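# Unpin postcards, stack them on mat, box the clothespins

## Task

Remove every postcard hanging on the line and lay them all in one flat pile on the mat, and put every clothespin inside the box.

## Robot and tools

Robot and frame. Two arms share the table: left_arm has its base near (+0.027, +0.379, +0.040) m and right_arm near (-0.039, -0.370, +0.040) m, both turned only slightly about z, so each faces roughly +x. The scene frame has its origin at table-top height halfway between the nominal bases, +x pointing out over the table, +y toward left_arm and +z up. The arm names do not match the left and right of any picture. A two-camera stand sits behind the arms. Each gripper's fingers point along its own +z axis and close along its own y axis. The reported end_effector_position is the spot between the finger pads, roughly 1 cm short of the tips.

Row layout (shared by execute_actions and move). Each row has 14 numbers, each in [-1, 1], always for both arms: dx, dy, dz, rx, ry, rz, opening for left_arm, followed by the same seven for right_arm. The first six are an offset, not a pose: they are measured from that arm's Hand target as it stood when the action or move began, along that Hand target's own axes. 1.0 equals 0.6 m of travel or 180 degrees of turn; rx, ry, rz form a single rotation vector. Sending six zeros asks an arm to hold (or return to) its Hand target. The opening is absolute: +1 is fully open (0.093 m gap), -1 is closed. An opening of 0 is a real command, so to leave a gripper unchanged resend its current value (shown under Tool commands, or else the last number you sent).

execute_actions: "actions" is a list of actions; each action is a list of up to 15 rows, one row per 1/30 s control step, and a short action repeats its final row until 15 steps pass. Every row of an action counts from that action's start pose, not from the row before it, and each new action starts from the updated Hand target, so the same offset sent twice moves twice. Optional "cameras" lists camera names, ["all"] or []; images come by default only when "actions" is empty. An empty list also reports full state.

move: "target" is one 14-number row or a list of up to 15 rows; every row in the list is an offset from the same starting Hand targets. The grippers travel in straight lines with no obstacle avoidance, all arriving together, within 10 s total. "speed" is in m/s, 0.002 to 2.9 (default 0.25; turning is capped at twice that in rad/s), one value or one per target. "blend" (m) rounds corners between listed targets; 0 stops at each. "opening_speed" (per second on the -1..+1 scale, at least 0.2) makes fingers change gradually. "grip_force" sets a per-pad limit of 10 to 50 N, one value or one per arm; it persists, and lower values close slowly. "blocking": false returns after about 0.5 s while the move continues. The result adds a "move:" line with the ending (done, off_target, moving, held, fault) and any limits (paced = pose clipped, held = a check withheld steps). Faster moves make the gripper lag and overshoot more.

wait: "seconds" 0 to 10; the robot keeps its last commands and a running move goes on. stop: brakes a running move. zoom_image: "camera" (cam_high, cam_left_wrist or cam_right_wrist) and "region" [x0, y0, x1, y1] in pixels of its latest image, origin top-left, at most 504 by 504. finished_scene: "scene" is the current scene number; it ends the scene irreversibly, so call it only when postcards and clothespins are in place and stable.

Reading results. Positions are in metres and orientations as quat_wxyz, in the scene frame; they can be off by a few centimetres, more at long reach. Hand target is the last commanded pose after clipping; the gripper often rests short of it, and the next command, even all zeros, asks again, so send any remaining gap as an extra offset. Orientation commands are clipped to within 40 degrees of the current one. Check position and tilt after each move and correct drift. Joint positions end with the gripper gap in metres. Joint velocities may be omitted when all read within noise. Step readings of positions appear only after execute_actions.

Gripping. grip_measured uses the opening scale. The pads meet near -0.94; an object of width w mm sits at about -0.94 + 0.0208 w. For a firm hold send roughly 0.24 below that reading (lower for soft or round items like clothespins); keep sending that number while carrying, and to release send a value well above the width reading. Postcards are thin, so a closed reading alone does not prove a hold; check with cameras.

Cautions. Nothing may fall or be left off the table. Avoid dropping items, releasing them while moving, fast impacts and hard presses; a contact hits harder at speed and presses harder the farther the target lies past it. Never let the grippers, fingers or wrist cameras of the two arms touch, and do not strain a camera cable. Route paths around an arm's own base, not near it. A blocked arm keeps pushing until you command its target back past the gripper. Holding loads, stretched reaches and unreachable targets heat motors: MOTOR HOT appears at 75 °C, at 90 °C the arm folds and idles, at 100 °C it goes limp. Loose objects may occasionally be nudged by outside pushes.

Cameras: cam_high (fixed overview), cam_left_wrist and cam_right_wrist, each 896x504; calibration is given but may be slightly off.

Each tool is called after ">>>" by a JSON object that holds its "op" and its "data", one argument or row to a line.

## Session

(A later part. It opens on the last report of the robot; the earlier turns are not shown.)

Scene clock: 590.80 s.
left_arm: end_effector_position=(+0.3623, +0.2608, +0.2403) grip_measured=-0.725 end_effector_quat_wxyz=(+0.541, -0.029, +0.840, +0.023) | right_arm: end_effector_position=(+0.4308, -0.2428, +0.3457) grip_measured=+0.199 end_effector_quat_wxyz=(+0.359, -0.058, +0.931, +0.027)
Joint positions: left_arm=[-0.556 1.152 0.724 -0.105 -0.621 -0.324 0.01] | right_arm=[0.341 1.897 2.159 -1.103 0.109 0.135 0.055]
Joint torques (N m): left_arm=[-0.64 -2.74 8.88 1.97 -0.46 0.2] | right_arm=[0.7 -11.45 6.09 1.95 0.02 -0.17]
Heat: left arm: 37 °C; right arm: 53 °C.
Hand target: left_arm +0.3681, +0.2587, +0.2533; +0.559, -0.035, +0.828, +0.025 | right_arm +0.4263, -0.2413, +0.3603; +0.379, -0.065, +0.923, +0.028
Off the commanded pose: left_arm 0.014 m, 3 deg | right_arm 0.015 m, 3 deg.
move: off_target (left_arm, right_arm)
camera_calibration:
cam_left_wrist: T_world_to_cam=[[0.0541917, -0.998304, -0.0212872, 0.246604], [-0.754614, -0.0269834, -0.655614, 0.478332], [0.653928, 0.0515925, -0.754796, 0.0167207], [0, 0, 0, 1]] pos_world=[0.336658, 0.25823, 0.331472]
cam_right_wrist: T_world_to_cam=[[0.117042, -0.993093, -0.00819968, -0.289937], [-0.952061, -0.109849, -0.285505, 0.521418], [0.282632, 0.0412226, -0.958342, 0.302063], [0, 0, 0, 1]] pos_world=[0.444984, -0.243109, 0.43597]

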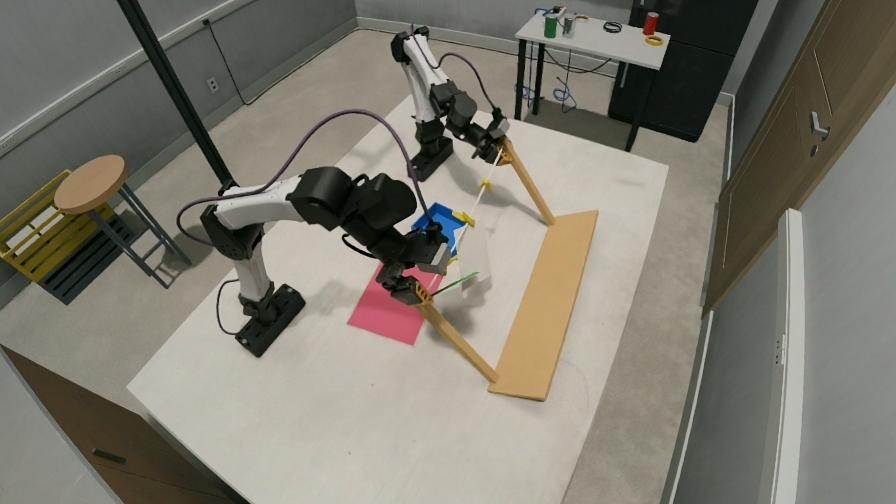

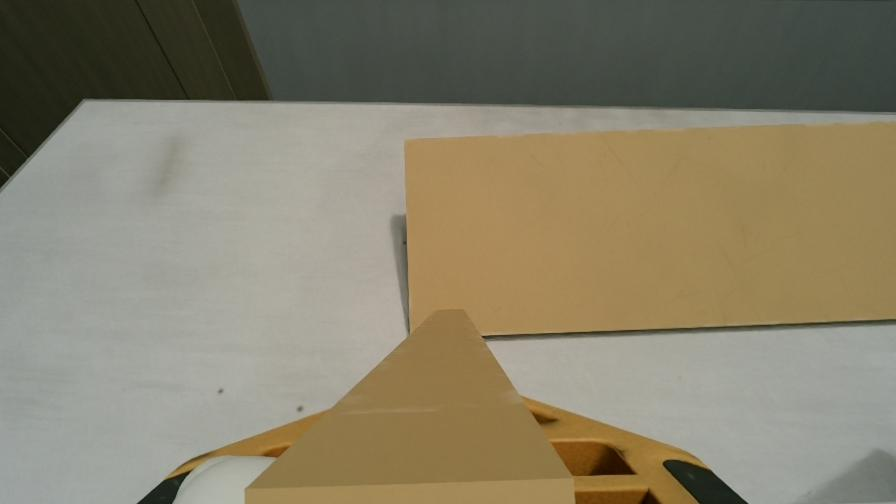

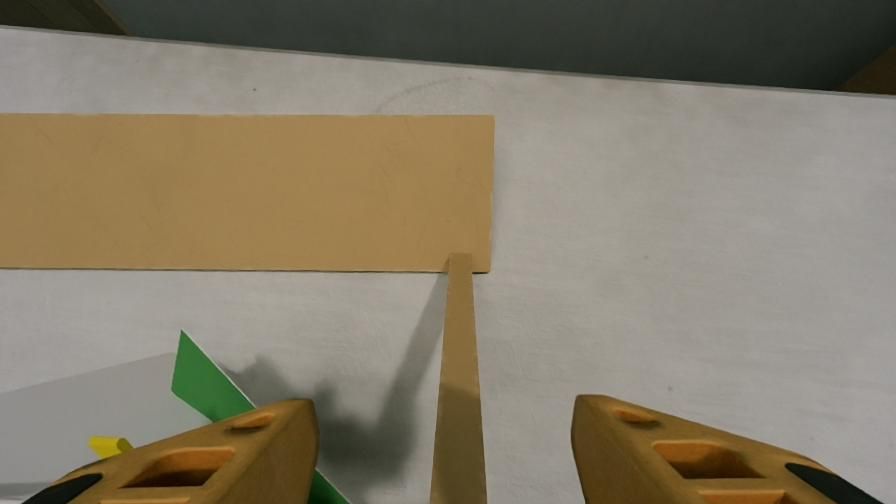

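>>> {"op": "move", "data": {
  "target": [
    [-0.0657,0,0.0705,0,0.068,0,-0.9,0,0,-0.13,0,0,0,0.2],
    [-0.107,0,0.137,0,0.124,0,-0.9,0,0,-0.13,0,0,0,0.2]
  ],
  "cameras": ["cam_high","cam_left_wrist","cam_right_wrist"],
  "speed": 0.07,
  "blend": [0.02,0]
}}

Scene clock: 603.43 s.
left_arm: end_effector_position=(+0.4595, +0.2671, +0.2785) grip_measured=-0.725 end_effector_quat_wxyz=(+0.381, -0.033, +0.924, +0.016) | right_arm: end_effector_position=(+0.3799, -0.2492, +0.3942) grip_measured=+0.199 end_effector_quat_wxyz=(+0.355, -0.068, +0.932, +0.022)
Joint positions: left_arm=[-0.306 1.639 1.541 -0.742 -0.307 -0.319 0.01] | right_arm=[0.369 1.832 2.314 -1.336 0.129 0.135 0.055]
Joint torques (N m): left_arm=[0.46 -5.29 9.51 1.52 -0.24 -0.02] | right_arm=[0.76 -9.83 8.58 1.72 0.02 0.05]
Heat: left arm: 37 °C; right arm: 53 °C.
Hand target: left_arm +0.4680, +0.2672, +0.2822; +0.388, -0.039, +0.921, +0.017 | right_arm +0.3721, -0.2490, +0.4157; +0.379, -0.065, +0.923, +0.028
Off the commanded pose: left_arm 0.009 m, 1 deg | right_arm 0.023 m, 3 deg.
move: off_target (right_arm)
camera_calibration:
cam_left_wrist: T_world_to_cam=[[0.0496028, -0.99871, -0.0108416, 0.247682], [-0.937099, -0.042782, -0.346433, 0.578881], [0.345522, 0.0273436, -0.938012, 0.180945], [0, 0, 0, 1]] pos_world=[0.467663, 0.26718, 0.372958]
cam_right_wrist: T_world_to_cam=[[0.132322, -0.991169, 0.00865464, -0.301874], [-0.952513, -0.129567, -0.275557, 0.477471], [0.274245, 0.0282186, -0.961246, 0.364186], [0, 0, 0, 1]] pos_world=[0.394866, -0.247621, 0.484255]

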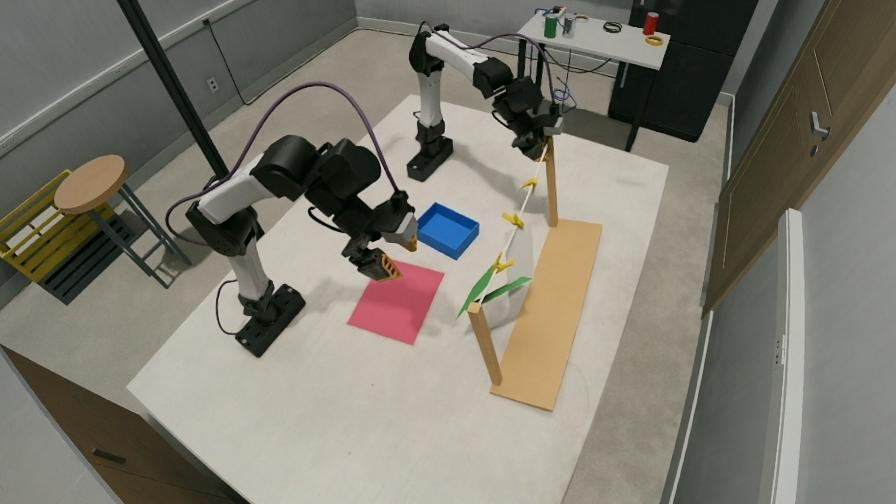

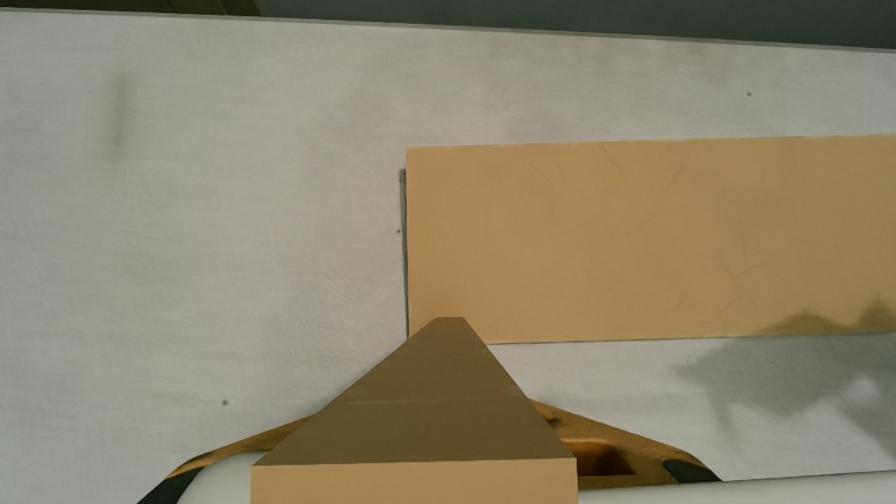

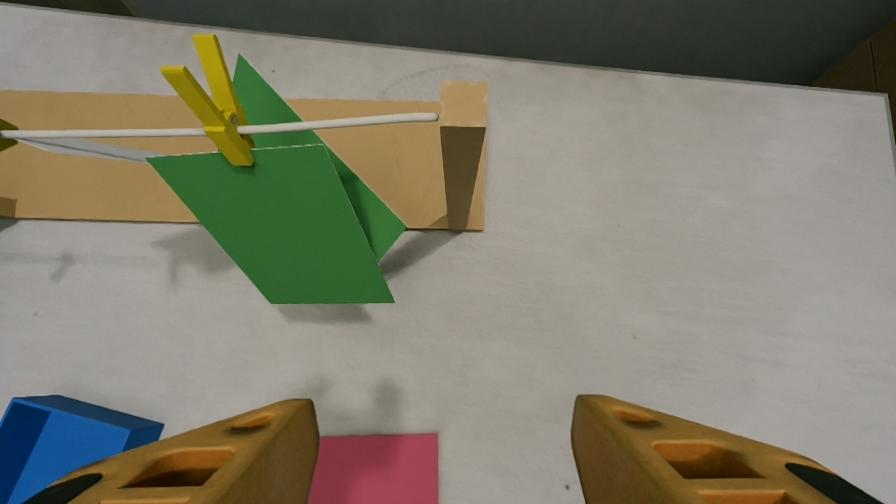

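>>> {"op": "move", "data": {
  "target": [-0.044,0,0.0735,0,0.058,0,-0.9,0,0,0,0,0,0,0.2],
  "cameras": ["cam_high","cam_left_wrist","cam_right_wrist"],
  "speed": 0.06
}}

>>> {"op": "zoom_image", "data": {
  "camera": "cam_high",
  "region": [420, 120, 640, 420]
}}

Scene clock: 610.17 s.
left_arm: end_effector_position=(+0.5143, +0.2702, +0.2823) grip_measured=-0.725 end_effector_quat_wxyz=(+0.319, -0.035, +0.947, +0.012) | right_arm: end_effector_position=(+0.3799, -0.2492, +0.3942) grip_measured=+0.199 end_effector_quat_wxyz=(+0.355, -0.068, +0.932, +0.022)
Joint positions: left_arm=[-0.231 1.962 2.039 -1.03 -0.218 -0.295 0.01] | right_arm=[0.369 1.832 2.314 -1.336 0.129 0.135 0.055]
Joint torques (N m): left_arm=[0.61 -6.32 8.25 1.15 -0.1 -0.09] | right_arm=[0.79 -9.83 8.58 1.73 0.03 0.05]
Heat: left arm: 37 °C; right arm: 53 °C.
Hand target: left_arm +0.5178, +0.2716, +0.2701; +0.303, -0.040, +0.952, +0.014 | right_arm +0.3721, -0.2490, +0.4158; +0.379, -0.065, +0.923, +0.028
Off the commanded pose: left_arm 0.013 m, 2 deg | right_arm 0.023 m, 3 deg.
move: off_target (left_arm, right_arm)
camera_calibration:
cam_left_wrist: T_world_to_cam=[[0.0494364, -0.998772, -0.00331569, 0.246174], [-0.974291, -0.0474936, -0.220229, 0.616438], [0.219801, 0.0141177, -0.975443, 0.244306], [0, 0, 0, 1]] pos_world=[0.534722, 0.271699, 0.37488]
cam_right_wrist: T_world_to_cam=[[0.132322, -0.991169, 0.00865464, -0.301874], [-0.952513, -0.129567, -0.275557, 0.477471], [0.274245, 0.0282186, -0.961246, 0.364186], [0, 0, 0, 1]] pos_world=[0.394866, -0.247621, 0.484255]

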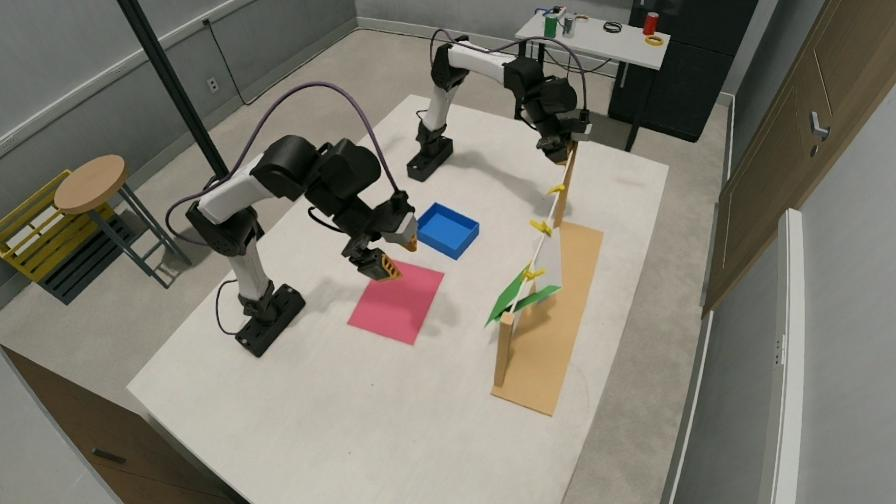

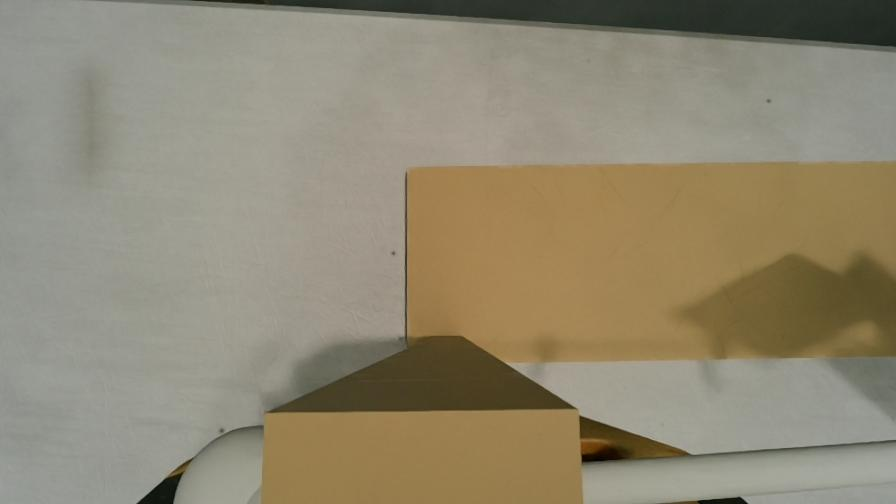

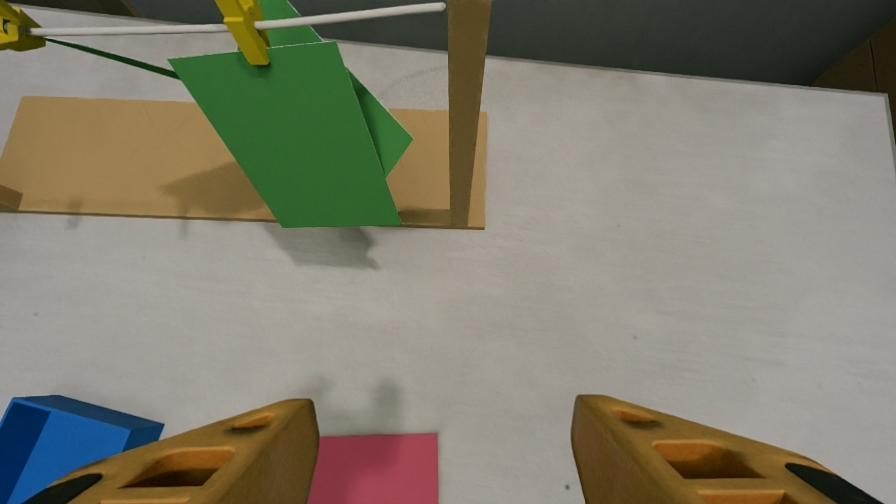

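Scaled by 1.680 from the camera's 896x504 image, which has a finer 1280x720 frame.

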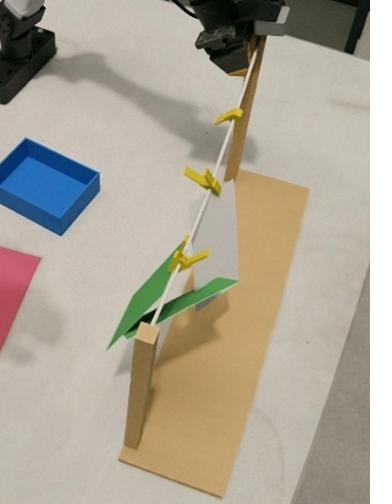

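>>> {"op": "move", "data": {
  "target": [
    [0,0,0,0,0,0,0.2,0,0,0,0,0,0,0.2],
    [0,0,-0.15,0,0,0,0.2,0.195,-0.038,0.3,0,-0.114,0,0.2],
    [0.2355,0,0.078,0,-0.165,0,0.2,0.195,-0.038,0.427,0,-0.114,0,0.2],
    [0.158,0,0.215,0,-0.165,0,0.2,0.131,-0.054,0.56,0,-0.114,0,0.2]
  ],
  "cameras": ["all"],
  "speed": [0.1,0.12,0.2,0.1],
  "blend": [0,0.02,0.01,0]
}}

Scene clock: 629.97 s.
left_arm: end_effector_position=(+0.5019, +0.2752, +0.0985) grip_measured=+0.198 end_effector_quat_wxyz=(+0.516, -0.034, +0.855, +0.033) | right_arm: end_effector_position=(+0.5463, -0.2539, +0.1149) grip_measured=+0.199 end_effector_quat_wxyz=(+0.529, -0.055, +0.846, +0.039)
Joint positions: left_arm=[-0.288 1.935 0.864 0.543 -0.397 -0.197 0.055] | right_arm=[0.254 2.196 1.332 0.41 0.069 0.041 0.055]
Joint torques (N m): left_arm=[0.42 -7.01 8.14 2.06 -0.08 0.14] | right_arm=[-0.85 -9.89 10.04 2.17 -0.19 -0.16]
Motor temperatures (°C): left_arm=[23 31 37 35 23 25 24] | right_arm=[23 53 49 44 24 25 26]
Heat: left arm: 37 °C; right arm: 53 °C.
Hand target: left_arm +0.5149, +0.2716, +0.1102; +0.537, -0.036, +0.843, +0.024 | right_arm +0.5549, -0.2552, +0.1215; +0.537, -0.059, +0.841, +0.039
Off the commanded pose: left_arm 0.018 m, 3 deg | right_arm 0.011 m, 1 deg.
move: off_target (left_arm, right_arm)
camera_calibration:
cam_left_wrist: T_world_to_cam=[[0.0716372, -0.996801, -0.0354502, 0.242641], [-0.790582, -0.0350748, -0.611351, 0.506987], [0.608152, 0.0718218, -0.790565, -0.161322], [0, 0, 0, 1]] pos_world=[0.481541, 0.271234, 0.191013]
cam_right_wrist: T_world_to_cam=[[0.12396, -0.992235, -0.0101982, -0.319639], [-0.777773, -0.0907746, -0.621955, 0.51251], [0.6162, 0.0850293, -0.782986, -0.142643], [0, 0, 0, 1]] pos_world=[0.526136, -0.258505, 0.20381]

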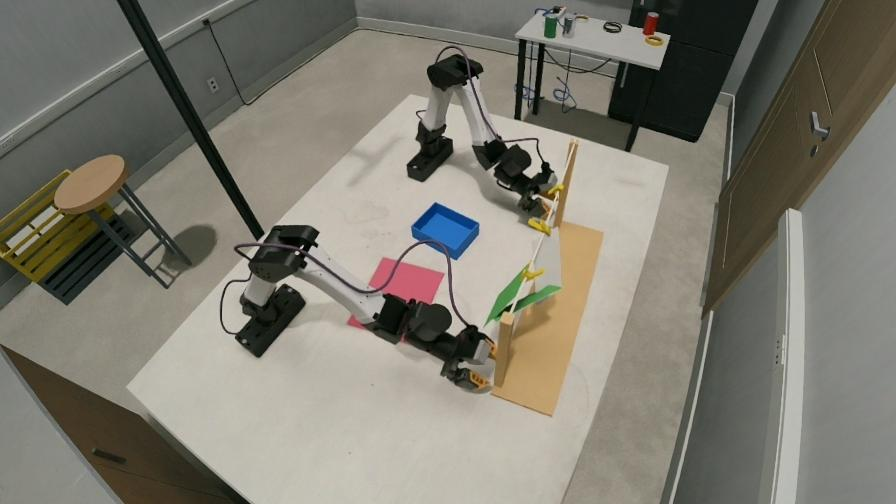

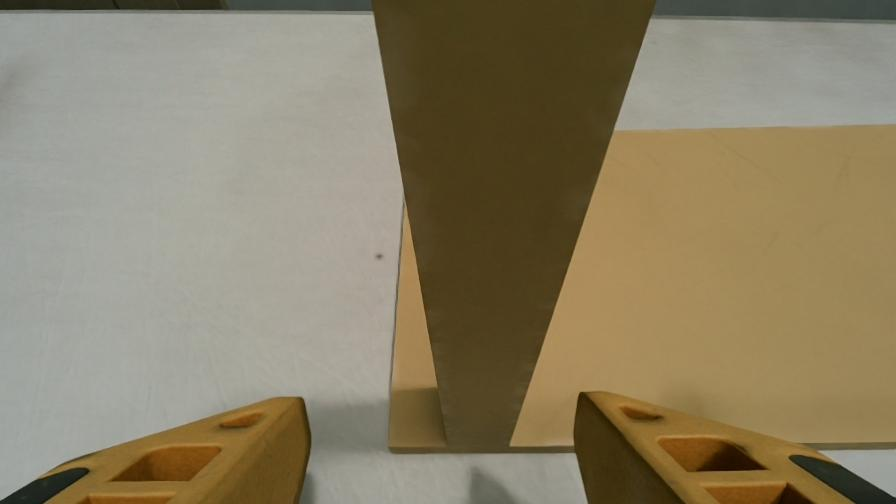

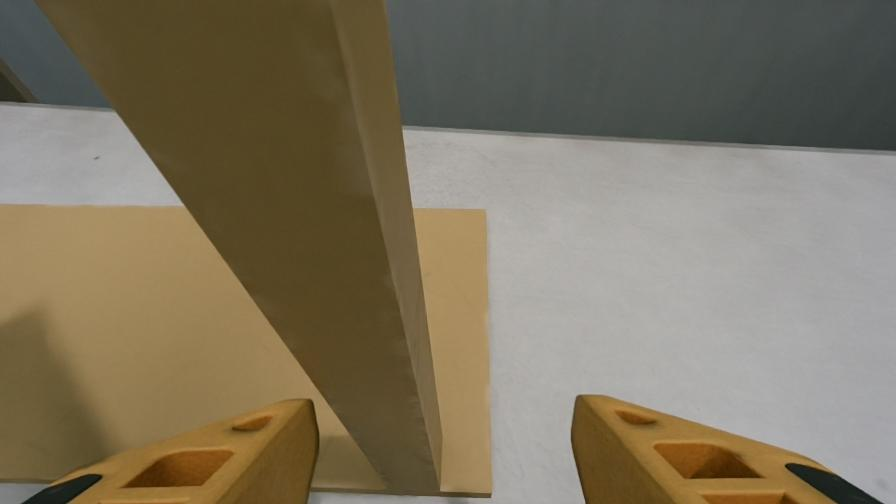

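>>> {"op": "move", "data": {
  "target": [
    [0,-0.013,0.028,0,0,0,0.2,0,0.026,0.025,0,0,0,0.2],
    [0,-0.013,0.028,0,0,0,-0.9,0,0.026,0.025,0,0,0,-0.9],
    [0.0813,0.0033,-0.145,0,0,0,-0.9,0.101,0.06,-0.192,0,0,0,-0.9]
  ],
  "cameras": ["all"],
  "speed": [0.08,0.08,0.05]
}}

Scene clock: 649.17 s.
left_arm: end_effector_position=(+0.4152, +0.2612, +0.0880) grip_measured=-0.743 end_effector_quat_wxyz=(+0.518, -0.021, +0.855, +0.019) | right_arm: end_effector_position=(+0.4274, -0.2471, +0.1074) grip_measured=-0.732 end_effector_quat_wxyz=(+0.533, -0.049, +0.844, +0.026)
Joint positions: left_arm=[-0.425 1.748 0.531 0.668 -0.478 -0.262 0.01] | right_arm=[0.365 1.891 0.785 0.65 0.197 0.087 0.01]
Joint torques (N m): left_arm=[-0.46 -8.88 4.18 1.83 -0.52 -0.01] | right_arm=[1.44 -10.51 4.81 2.19 -0.22 -0.04]
Heat: left arm: 37 °C; right arm: 54 °C.
Hand target: left_arm +0.4156, +0.2651, +0.1027; +0.537, -0.035, +0.843, +0.024 | right_arm +0.4212, -0.2380, +0.1150; +0.537, -0.059, +0.841, +0.039
Off the commanded pose: left_arm 0.015 m, 3 deg | right_arm 0.013 m, 2 deg.
move: off_target (left_arm, right_arm); target 2's new opening was sent with left_arm's hand 0.018 m and 3 deg from that target
camera_calibration:
cam_left_wrist: T_world_to_cam=[[0.0342209, -0.999132, -0.0237671, 0.249567], [-0.789896, -0.0124698, -0.613114, 0.425443], [0.612286, 0.0397548, -0.789637, -0.10939], [0, 0, 0, 1]] pos_world=[0.394493, 0.259005, 0.180399]
cam_right_wrist: T_world_to_cam=[[0.0995386, -0.995022, 0.00483049, -0.290157], [-0.774743, -0.0805471, -0.627124, 0.417819], [0.624391, 0.0586807, -0.778904, -0.086264], [0, 0, 0, 1]] pos_world=[0.406447, -0.249996, 0.196234]

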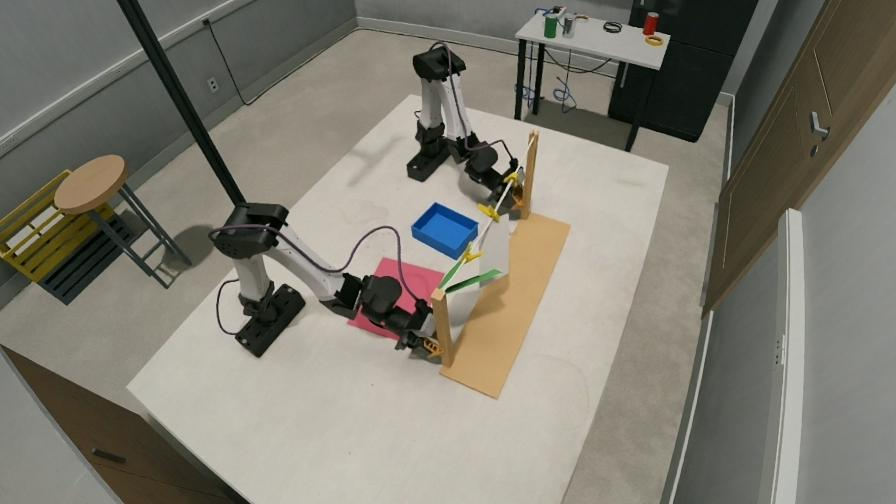

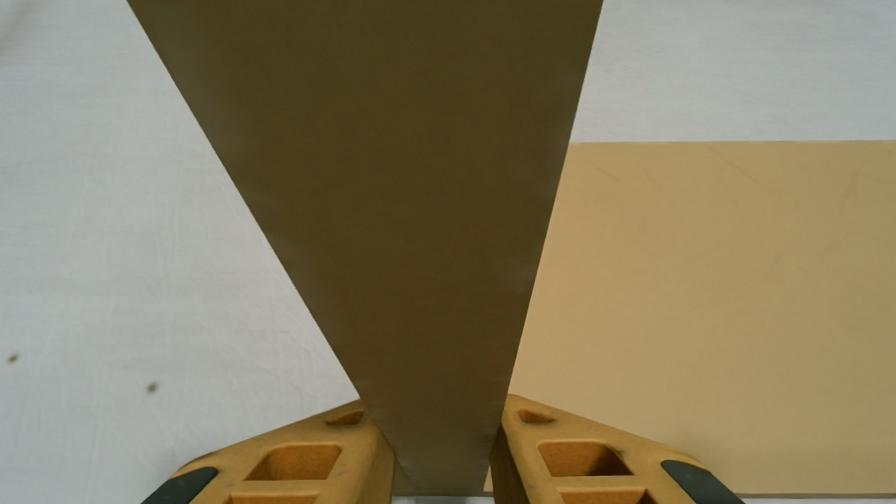

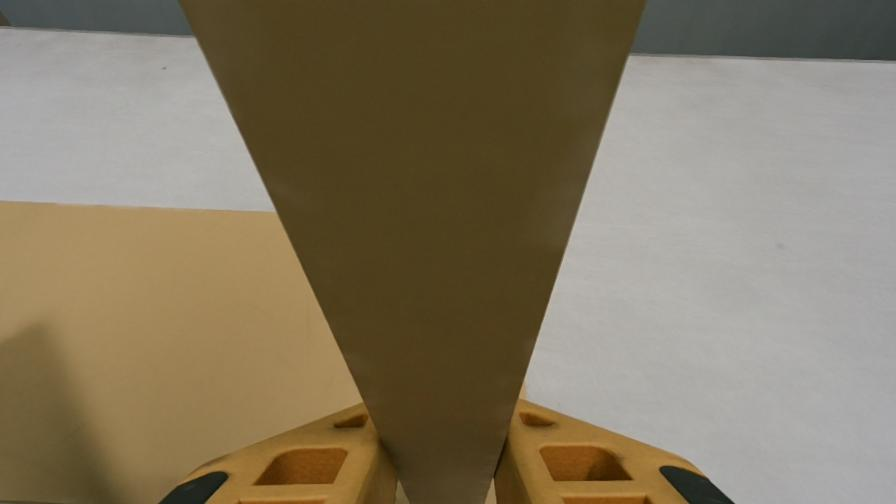

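>>> {"op": "move", "data": {
  "target": [
    [0,0,0,0,0,0,0.2,0,0,0,0,0,0,0.2],
    [0,0,-0.17,0,0,0,0.2,0,0,-0.17,0,0,0,0.2],
    [-0.163,-0.218,-0.386,0,-0.139,0,0.2,-0.141,0.218,-0.349,0,-0.139,0,0.2]
  ],
  "cameras": ["all"],
  "speed": [0.1,0.15,0.3],
  "blend": [0,0.03,0]
}}

>>> {"op": "zoom_image", "data": {
  "camera": "cam_high",
  "region": [420, 120, 580, 400]
}}

>>> {"op": "zoom_image", "data": {
  "camera": "cam_right_wrist",
  "region": [200, 50, 700, 450]
}}

Scene clock: 660.30 s.
left_arm: end_effector_position=(+0.2588, +0.1191, +0.2912) grip_measured=+0.198 end_effector_quat_wxyz=(+0.701, -0.023, +0.712, +0.030) | right_arm: end_effector_position=(+0.2485, -0.1348, +0.2696) grip_measured=+0.199 end_effector_quat_wxyz=(+0.699, -0.056, +0.712, +0.045)
Joint positions: left_arm=[-1.278 1.422 0.716 0.601 -1.413 -0.092 0.055] | right_arm=[1.089 1.326 0.521 0.773 0.905 0.01 0.055]
Joint torques (N m): left_arm=[0.09 -3.97 5.96 1.56 -0.19 0.05] | right_arm=[0.38 -3.43 9.21 2.13 -0.01 -0.15]
Heat: left arm: 39 °C; right arm: 52 °C.
Hand target: left_arm +0.2589, +0.1201, +0.2890; +0.706, -0.030, +0.706, +0.031 | right_arm +0.2498, -0.1307, +0.2797; +0.706, -0.050, +0.704, +0.051
Off the commanded pose: left_arm 0.002 m, 1 deg | right_arm 0.011 m, 2 deg.
move: off_target (right_arm)
camera_calibration:
cam_left_wrist: T_world_to_cam=[[0.0631523, -0.99748, -0.0323434, 0.112587], [-0.431646, 0.00192045, -0.902041, 0.414422], [0.89983, 0.0709269, -0.430437, -0.0302163], [0, 0, 0, 1]] pos_world=[0.198963, 0.113651, 0.364461]
cam_right_wrist: T_world_to_cam=[[0.135465, -0.990757, 0.00702446, -0.170375], [-0.444826, -0.0671528, -0.893096, 0.381484], [0.885313, 0.117859, -0.449812, -0.000366121], [0, 0, 0, 1]] pos_world=[0.193098, -0.143139, 0.341734]

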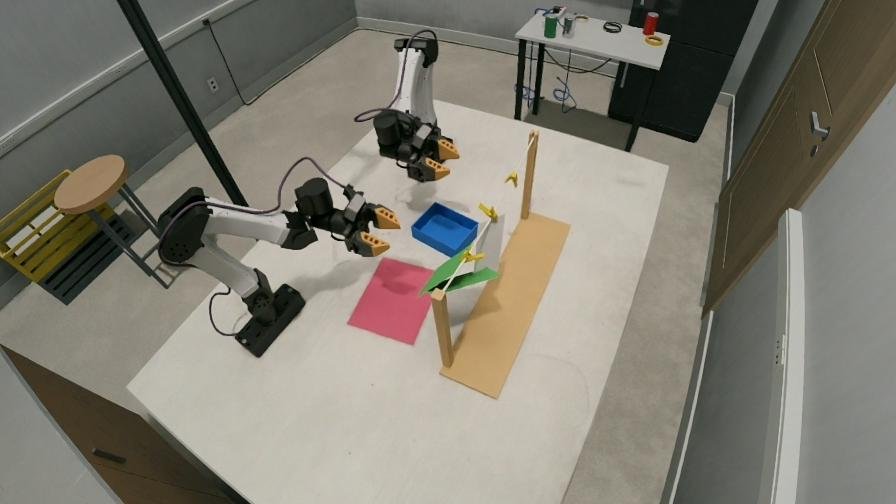

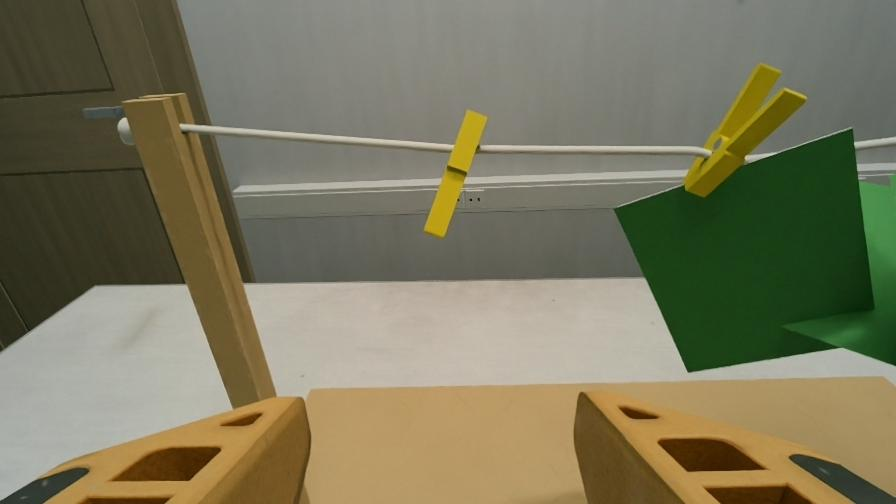

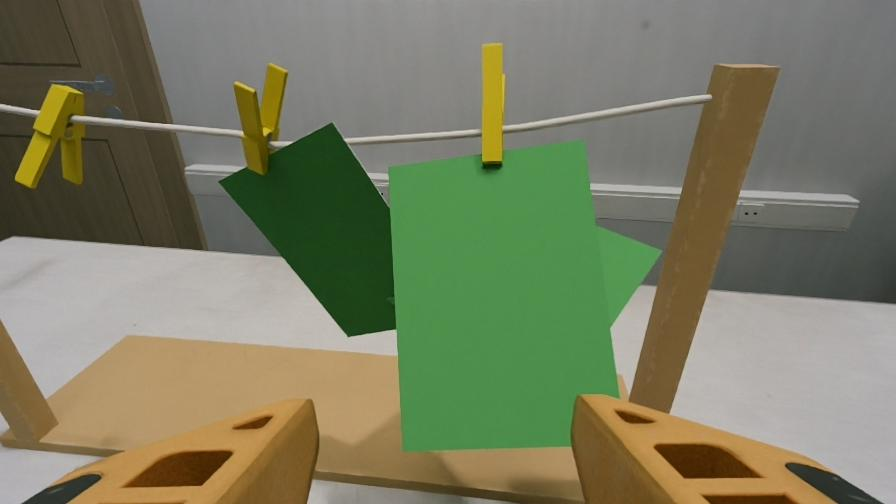

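Scaled by 1.800 from the camera's 896x504 image, which has a finer 1280x720 frame.

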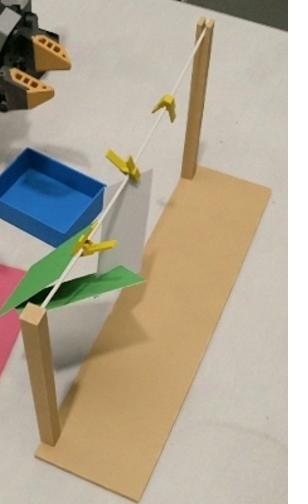

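Scaled by 1.008 from the camera's 896x504 image, which has a finer 1280x720 frame.

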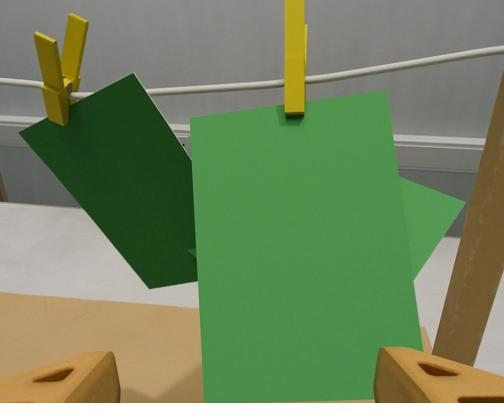

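>>> {"op": "move", "data": {
  "target": [0,0,0,0,0,0,0.2,-0.15,-0.172,0.143,-0.165,0.272,-0.077,0.2],
  "cameras": ["cam_right_wrist"],
  "speed": 0.3
}}

Scene clock: 680.20 s.
left_arm: end_effector_position=(+0.2588, +0.1190, +0.2912) grip_measured=+0.198 end_effector_quat_wxyz=(+0.701, -0.023, +0.712, +0.030) | right_arm: end_effector_position=(+0.3466, -0.2214, +0.3633) grip_measured=+0.199 end_effector_quat_wxyz=(+0.313, -0.314, +0.889, +0.115)
Joint positions: left_arm=[-1.278 1.422 0.716 0.602 -1.413 -0.091 0.055] | right_arm=[0.299 1.726 2.07 -1.282 -0.268 -0.333 0.055]
Joint torques (N m): left_arm=[0.08 -3.95 6.01 1.5 -0.18 -0.06] | right_arm=[-0.46 -5.94 9.17 1.58 -0.34 -0.17]
Motor temperatures (°C): left_arm=[23 31 35 39 23 25 23] | right_arm=[23 47 48 45 24 25 25]
Heat: left arm: 39 °C; right arm: 48 °C.
Hand target: left_arm +0.2588, +0.1204, +0.2890; +0.702, -0.031, +0.711, +0.031 (not the last commanded pose) | right_arm +0.3491, -0.2208, +0.3699; +0.321, -0.320, +0.884, +0.117
Off the commanded pose: left_arm 0.002 m, 1 deg | right_arm 0.007 m, 1 deg.
move: done
camera_calibration:
cam_right_wrist: T_world_to_cam=[[0.622362, -0.782699, -0.00691741, -0.387672], [-0.762626, -0.604364, -0.230533, 0.253498], [0.176258, 0.148751, -0.97304, 0.407794], [0, 0, 0, 1]] pos_world=[0.36272, -0.210885, 0.452557]
Images, in order (width x height): cam_right_wrist 896x504.

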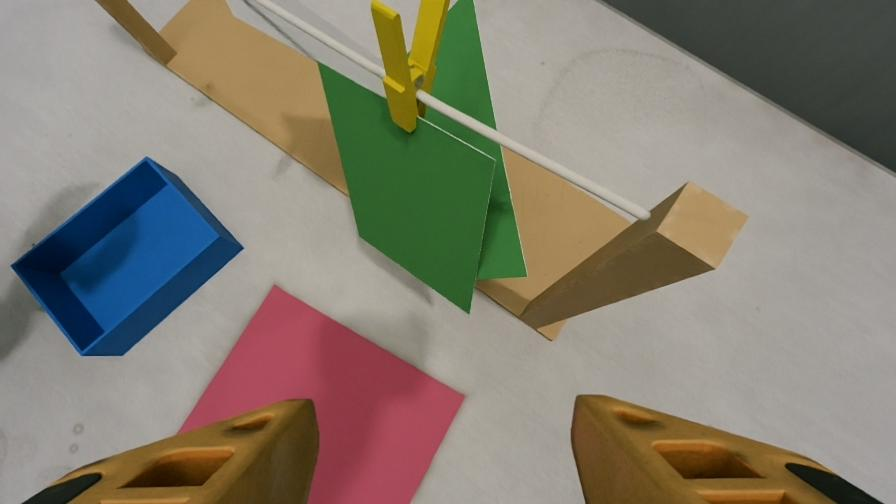

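>>> {"op": "zoom_image", "data": {
  "camera": "cam_right_wrist",
  "region": [290, 0, 590, 330]
}}

>>> {"op": "zoom_image", "data": {
  "camera": "cam_right_wrist",
  "region": [360, 0, 520, 180]
}}

Scaled by 1.527 from the camera's 896x504 image, which has a finer 1280x720 frame.

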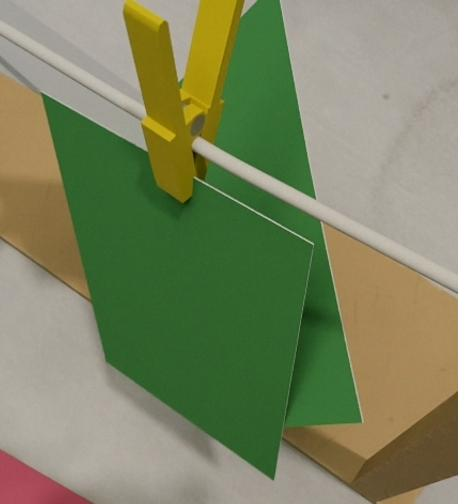

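Scaled by 2.800 from the camera's 896x504 image, which has a finer 1280x720 frame.

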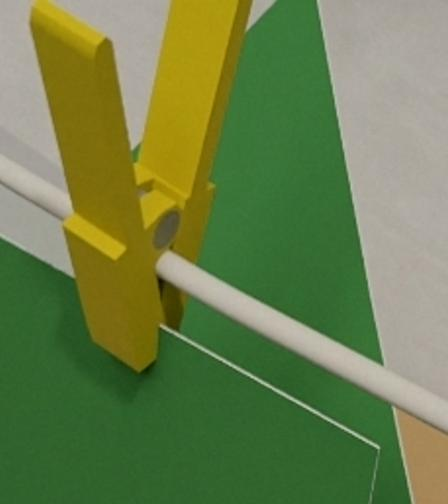

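>>> {"op": "execute_actions", "data": {
  "actions": [],
  "cameras": ["cam_high"]
}}

>>> {"op": "zoom_image", "data": {
  "camera": "cam_high",
  "region": [415, 190, 525, 360]
}}

>>> {"op": "zoom_image", "data": {
  "camera": "cam_high",
  "region": [415, 230, 515, 310]
}}

Scene clock: 715.73 s.
left_arm: end_effector_position=(+0.2588, +0.1190, +0.2912) grip_measured=+0.198 end_effector_quat_wxyz=(+0.701, -0.023, +0.712, +0.030) | right_arm: end_effector_position=(+0.3465, -0.2214, +0.3633) grip_measured=+0.199 end_effector_quat_wxyz=(+0.313, -0.314, +0.889, +0.115)
Joint positions: left_arm=[-1.278 1.422 0.716 0.602 -1.413 -0.091 0.055] | right_arm=[0.299 1.726 2.07 -1.282 -0.268 -0.333 0.055]
Joint velocities: within noise
Joint torques (N m): left_arm=[0.05 -4.07 5.94 1.48 -0.19 -0.07] | right_arm=[-0.47 -5.93 9.16 1.58 -0.34 -0.18]
Motor temperatures (°C): left_arm=[23 29 35 39 23 25 23] | right_arm=[23 46 48 43 24 25 25]
Heat: left arm: 39 °C; right arm: 48 °C.
Hand target: left_arm +0.2588, +0.1204, +0.2890; +0.702, -0.031, +0.711, +0.031 (not the last commanded pose) | right_arm +0.3491, -0.2208, +0.3699; +0.321, -0.320, +0.884, +0.117
Tool commands: left_gripper/opening=+0.2 right_gripper/opening=+0.2
Off the commanded pose: left_arm 0.002 m, 1 deg | right_arm 0.007 m, 1 deg.
Images, in order (width x height): cam_high 896x504.

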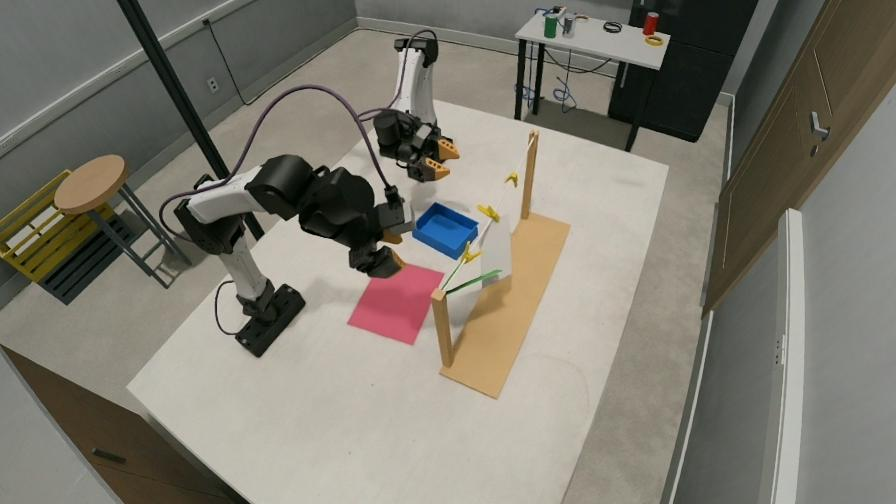

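Scaled by 2.965 from the camera's 896x504 image, which has a finer 1280x720 frame.

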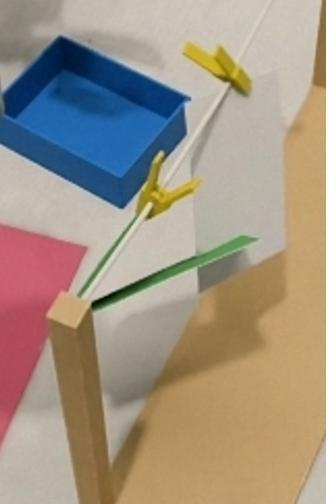

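Scaled by 5.040 from the camera's 896x504 image, which has a finer 1280x720 frame.

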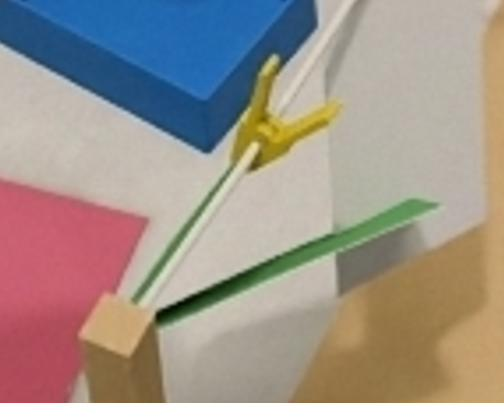

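>>> {"op": "move", "data": {
  "target": [
    [0,0,0,0,0,0,0.2,0.123,-0.258,-0.016,-0.143,-0.045,0.172,-0.2],
    [0,0,0,0,0,0,0.2,0.058,-0.2227,0.153,-0.239,-0.0754,0.2875,-0.2]
  ],
  "cameras": ["all"],
  "speed": 0.25,
  "blend": [0.03,0]
}}

>>> {"op": "zoom_image", "data": {
  "camera": "cam_high",
  "region": [380, 190, 560, 400]
}}

Scene clock: 746.63 s.
left_arm: end_effector_position=(+0.2588, +0.1190, +0.2912) grip_measured=+0.198 end_effector_quat_wxyz=(+0.701, -0.023, +0.712, +0.030) | right_arm: end_effector_position=(+0.4640, -0.3064, +0.2583) grip_measured=-0.198 end_effector_quat_wxyz=(+0.185, +0.024, +0.792, +0.582)
Joint positions: left_arm=[-1.278 1.422 0.716 0.602 -1.413 -0.091 0.055] | right_arm=[-0.159 2.184 1.931 -0.835 -1.279 0.224 0.036]
Joint torques (N m): left_arm=[0.01 -4.08 6.04 1.48 -0.23 -0.05] | right_arm=[0.46 -14.84 6.41 1.31 -0.62 0.02]
Heat: left arm: 39 °C; right arm: 48 °C.
Hand target: left_arm +0.2588, +0.1204, +0.2890; +0.702, -0.031, +0.711, +0.031 | right_arm +0.4594, -0.3026, +0.2772; +0.201, +0.011, +0.789, +0.581
Off the commanded pose: left_arm 0.003 m, 1 deg | right_arm 0.020 m, 2 deg.
move: off_target (right_arm)
camera_calibration:
cam_left_wrist: T_world_to_cam=[[0.0631497, -0.99748, -0.0323419, 0.112587], [-0.431526, 0.0019297, -0.902099, 0.414418], [0.899888, 0.0709236, -0.430316, -0.0302712], [0, 0, 0, 1]] pos_world=[0.198963, 0.113651, 0.364461]
cam_right_wrist: T_world_to_cam=[[0.167788, -0.327573, -0.929808, 0.0607614], [-0.979296, -0.163735, -0.119034, 0.47423], [-0.11325, 0.93053, -0.348264, 0.510089], [0, 0, 0, 1]] pos_world=[0.511985, -0.377102, 0.290592]

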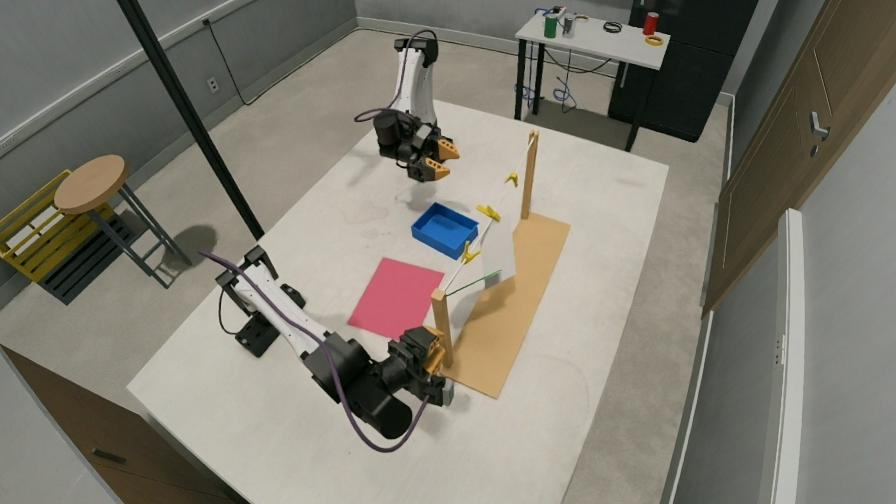

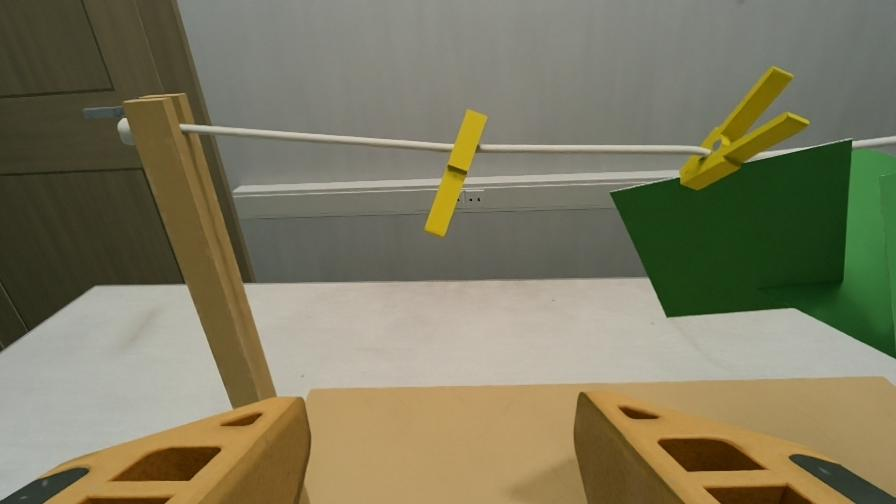

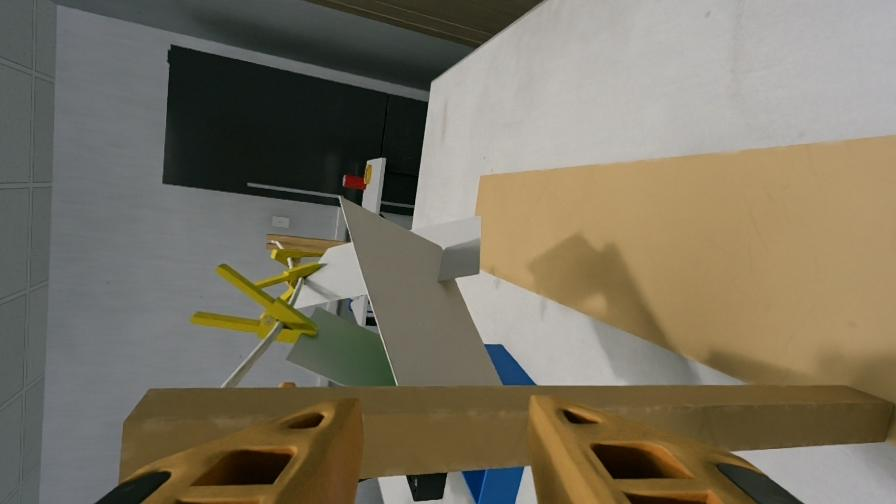

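Scaled by 2.400 from the camera's 896x504 image, which has a finer 1280x720 frame.

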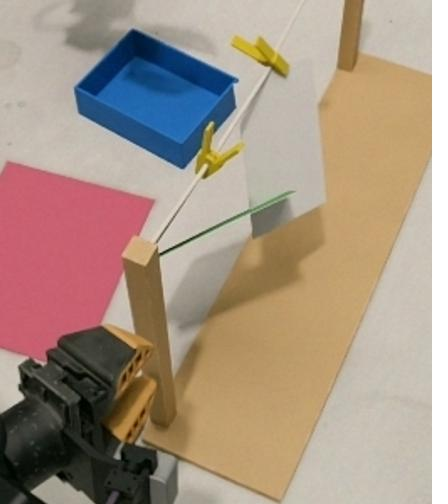

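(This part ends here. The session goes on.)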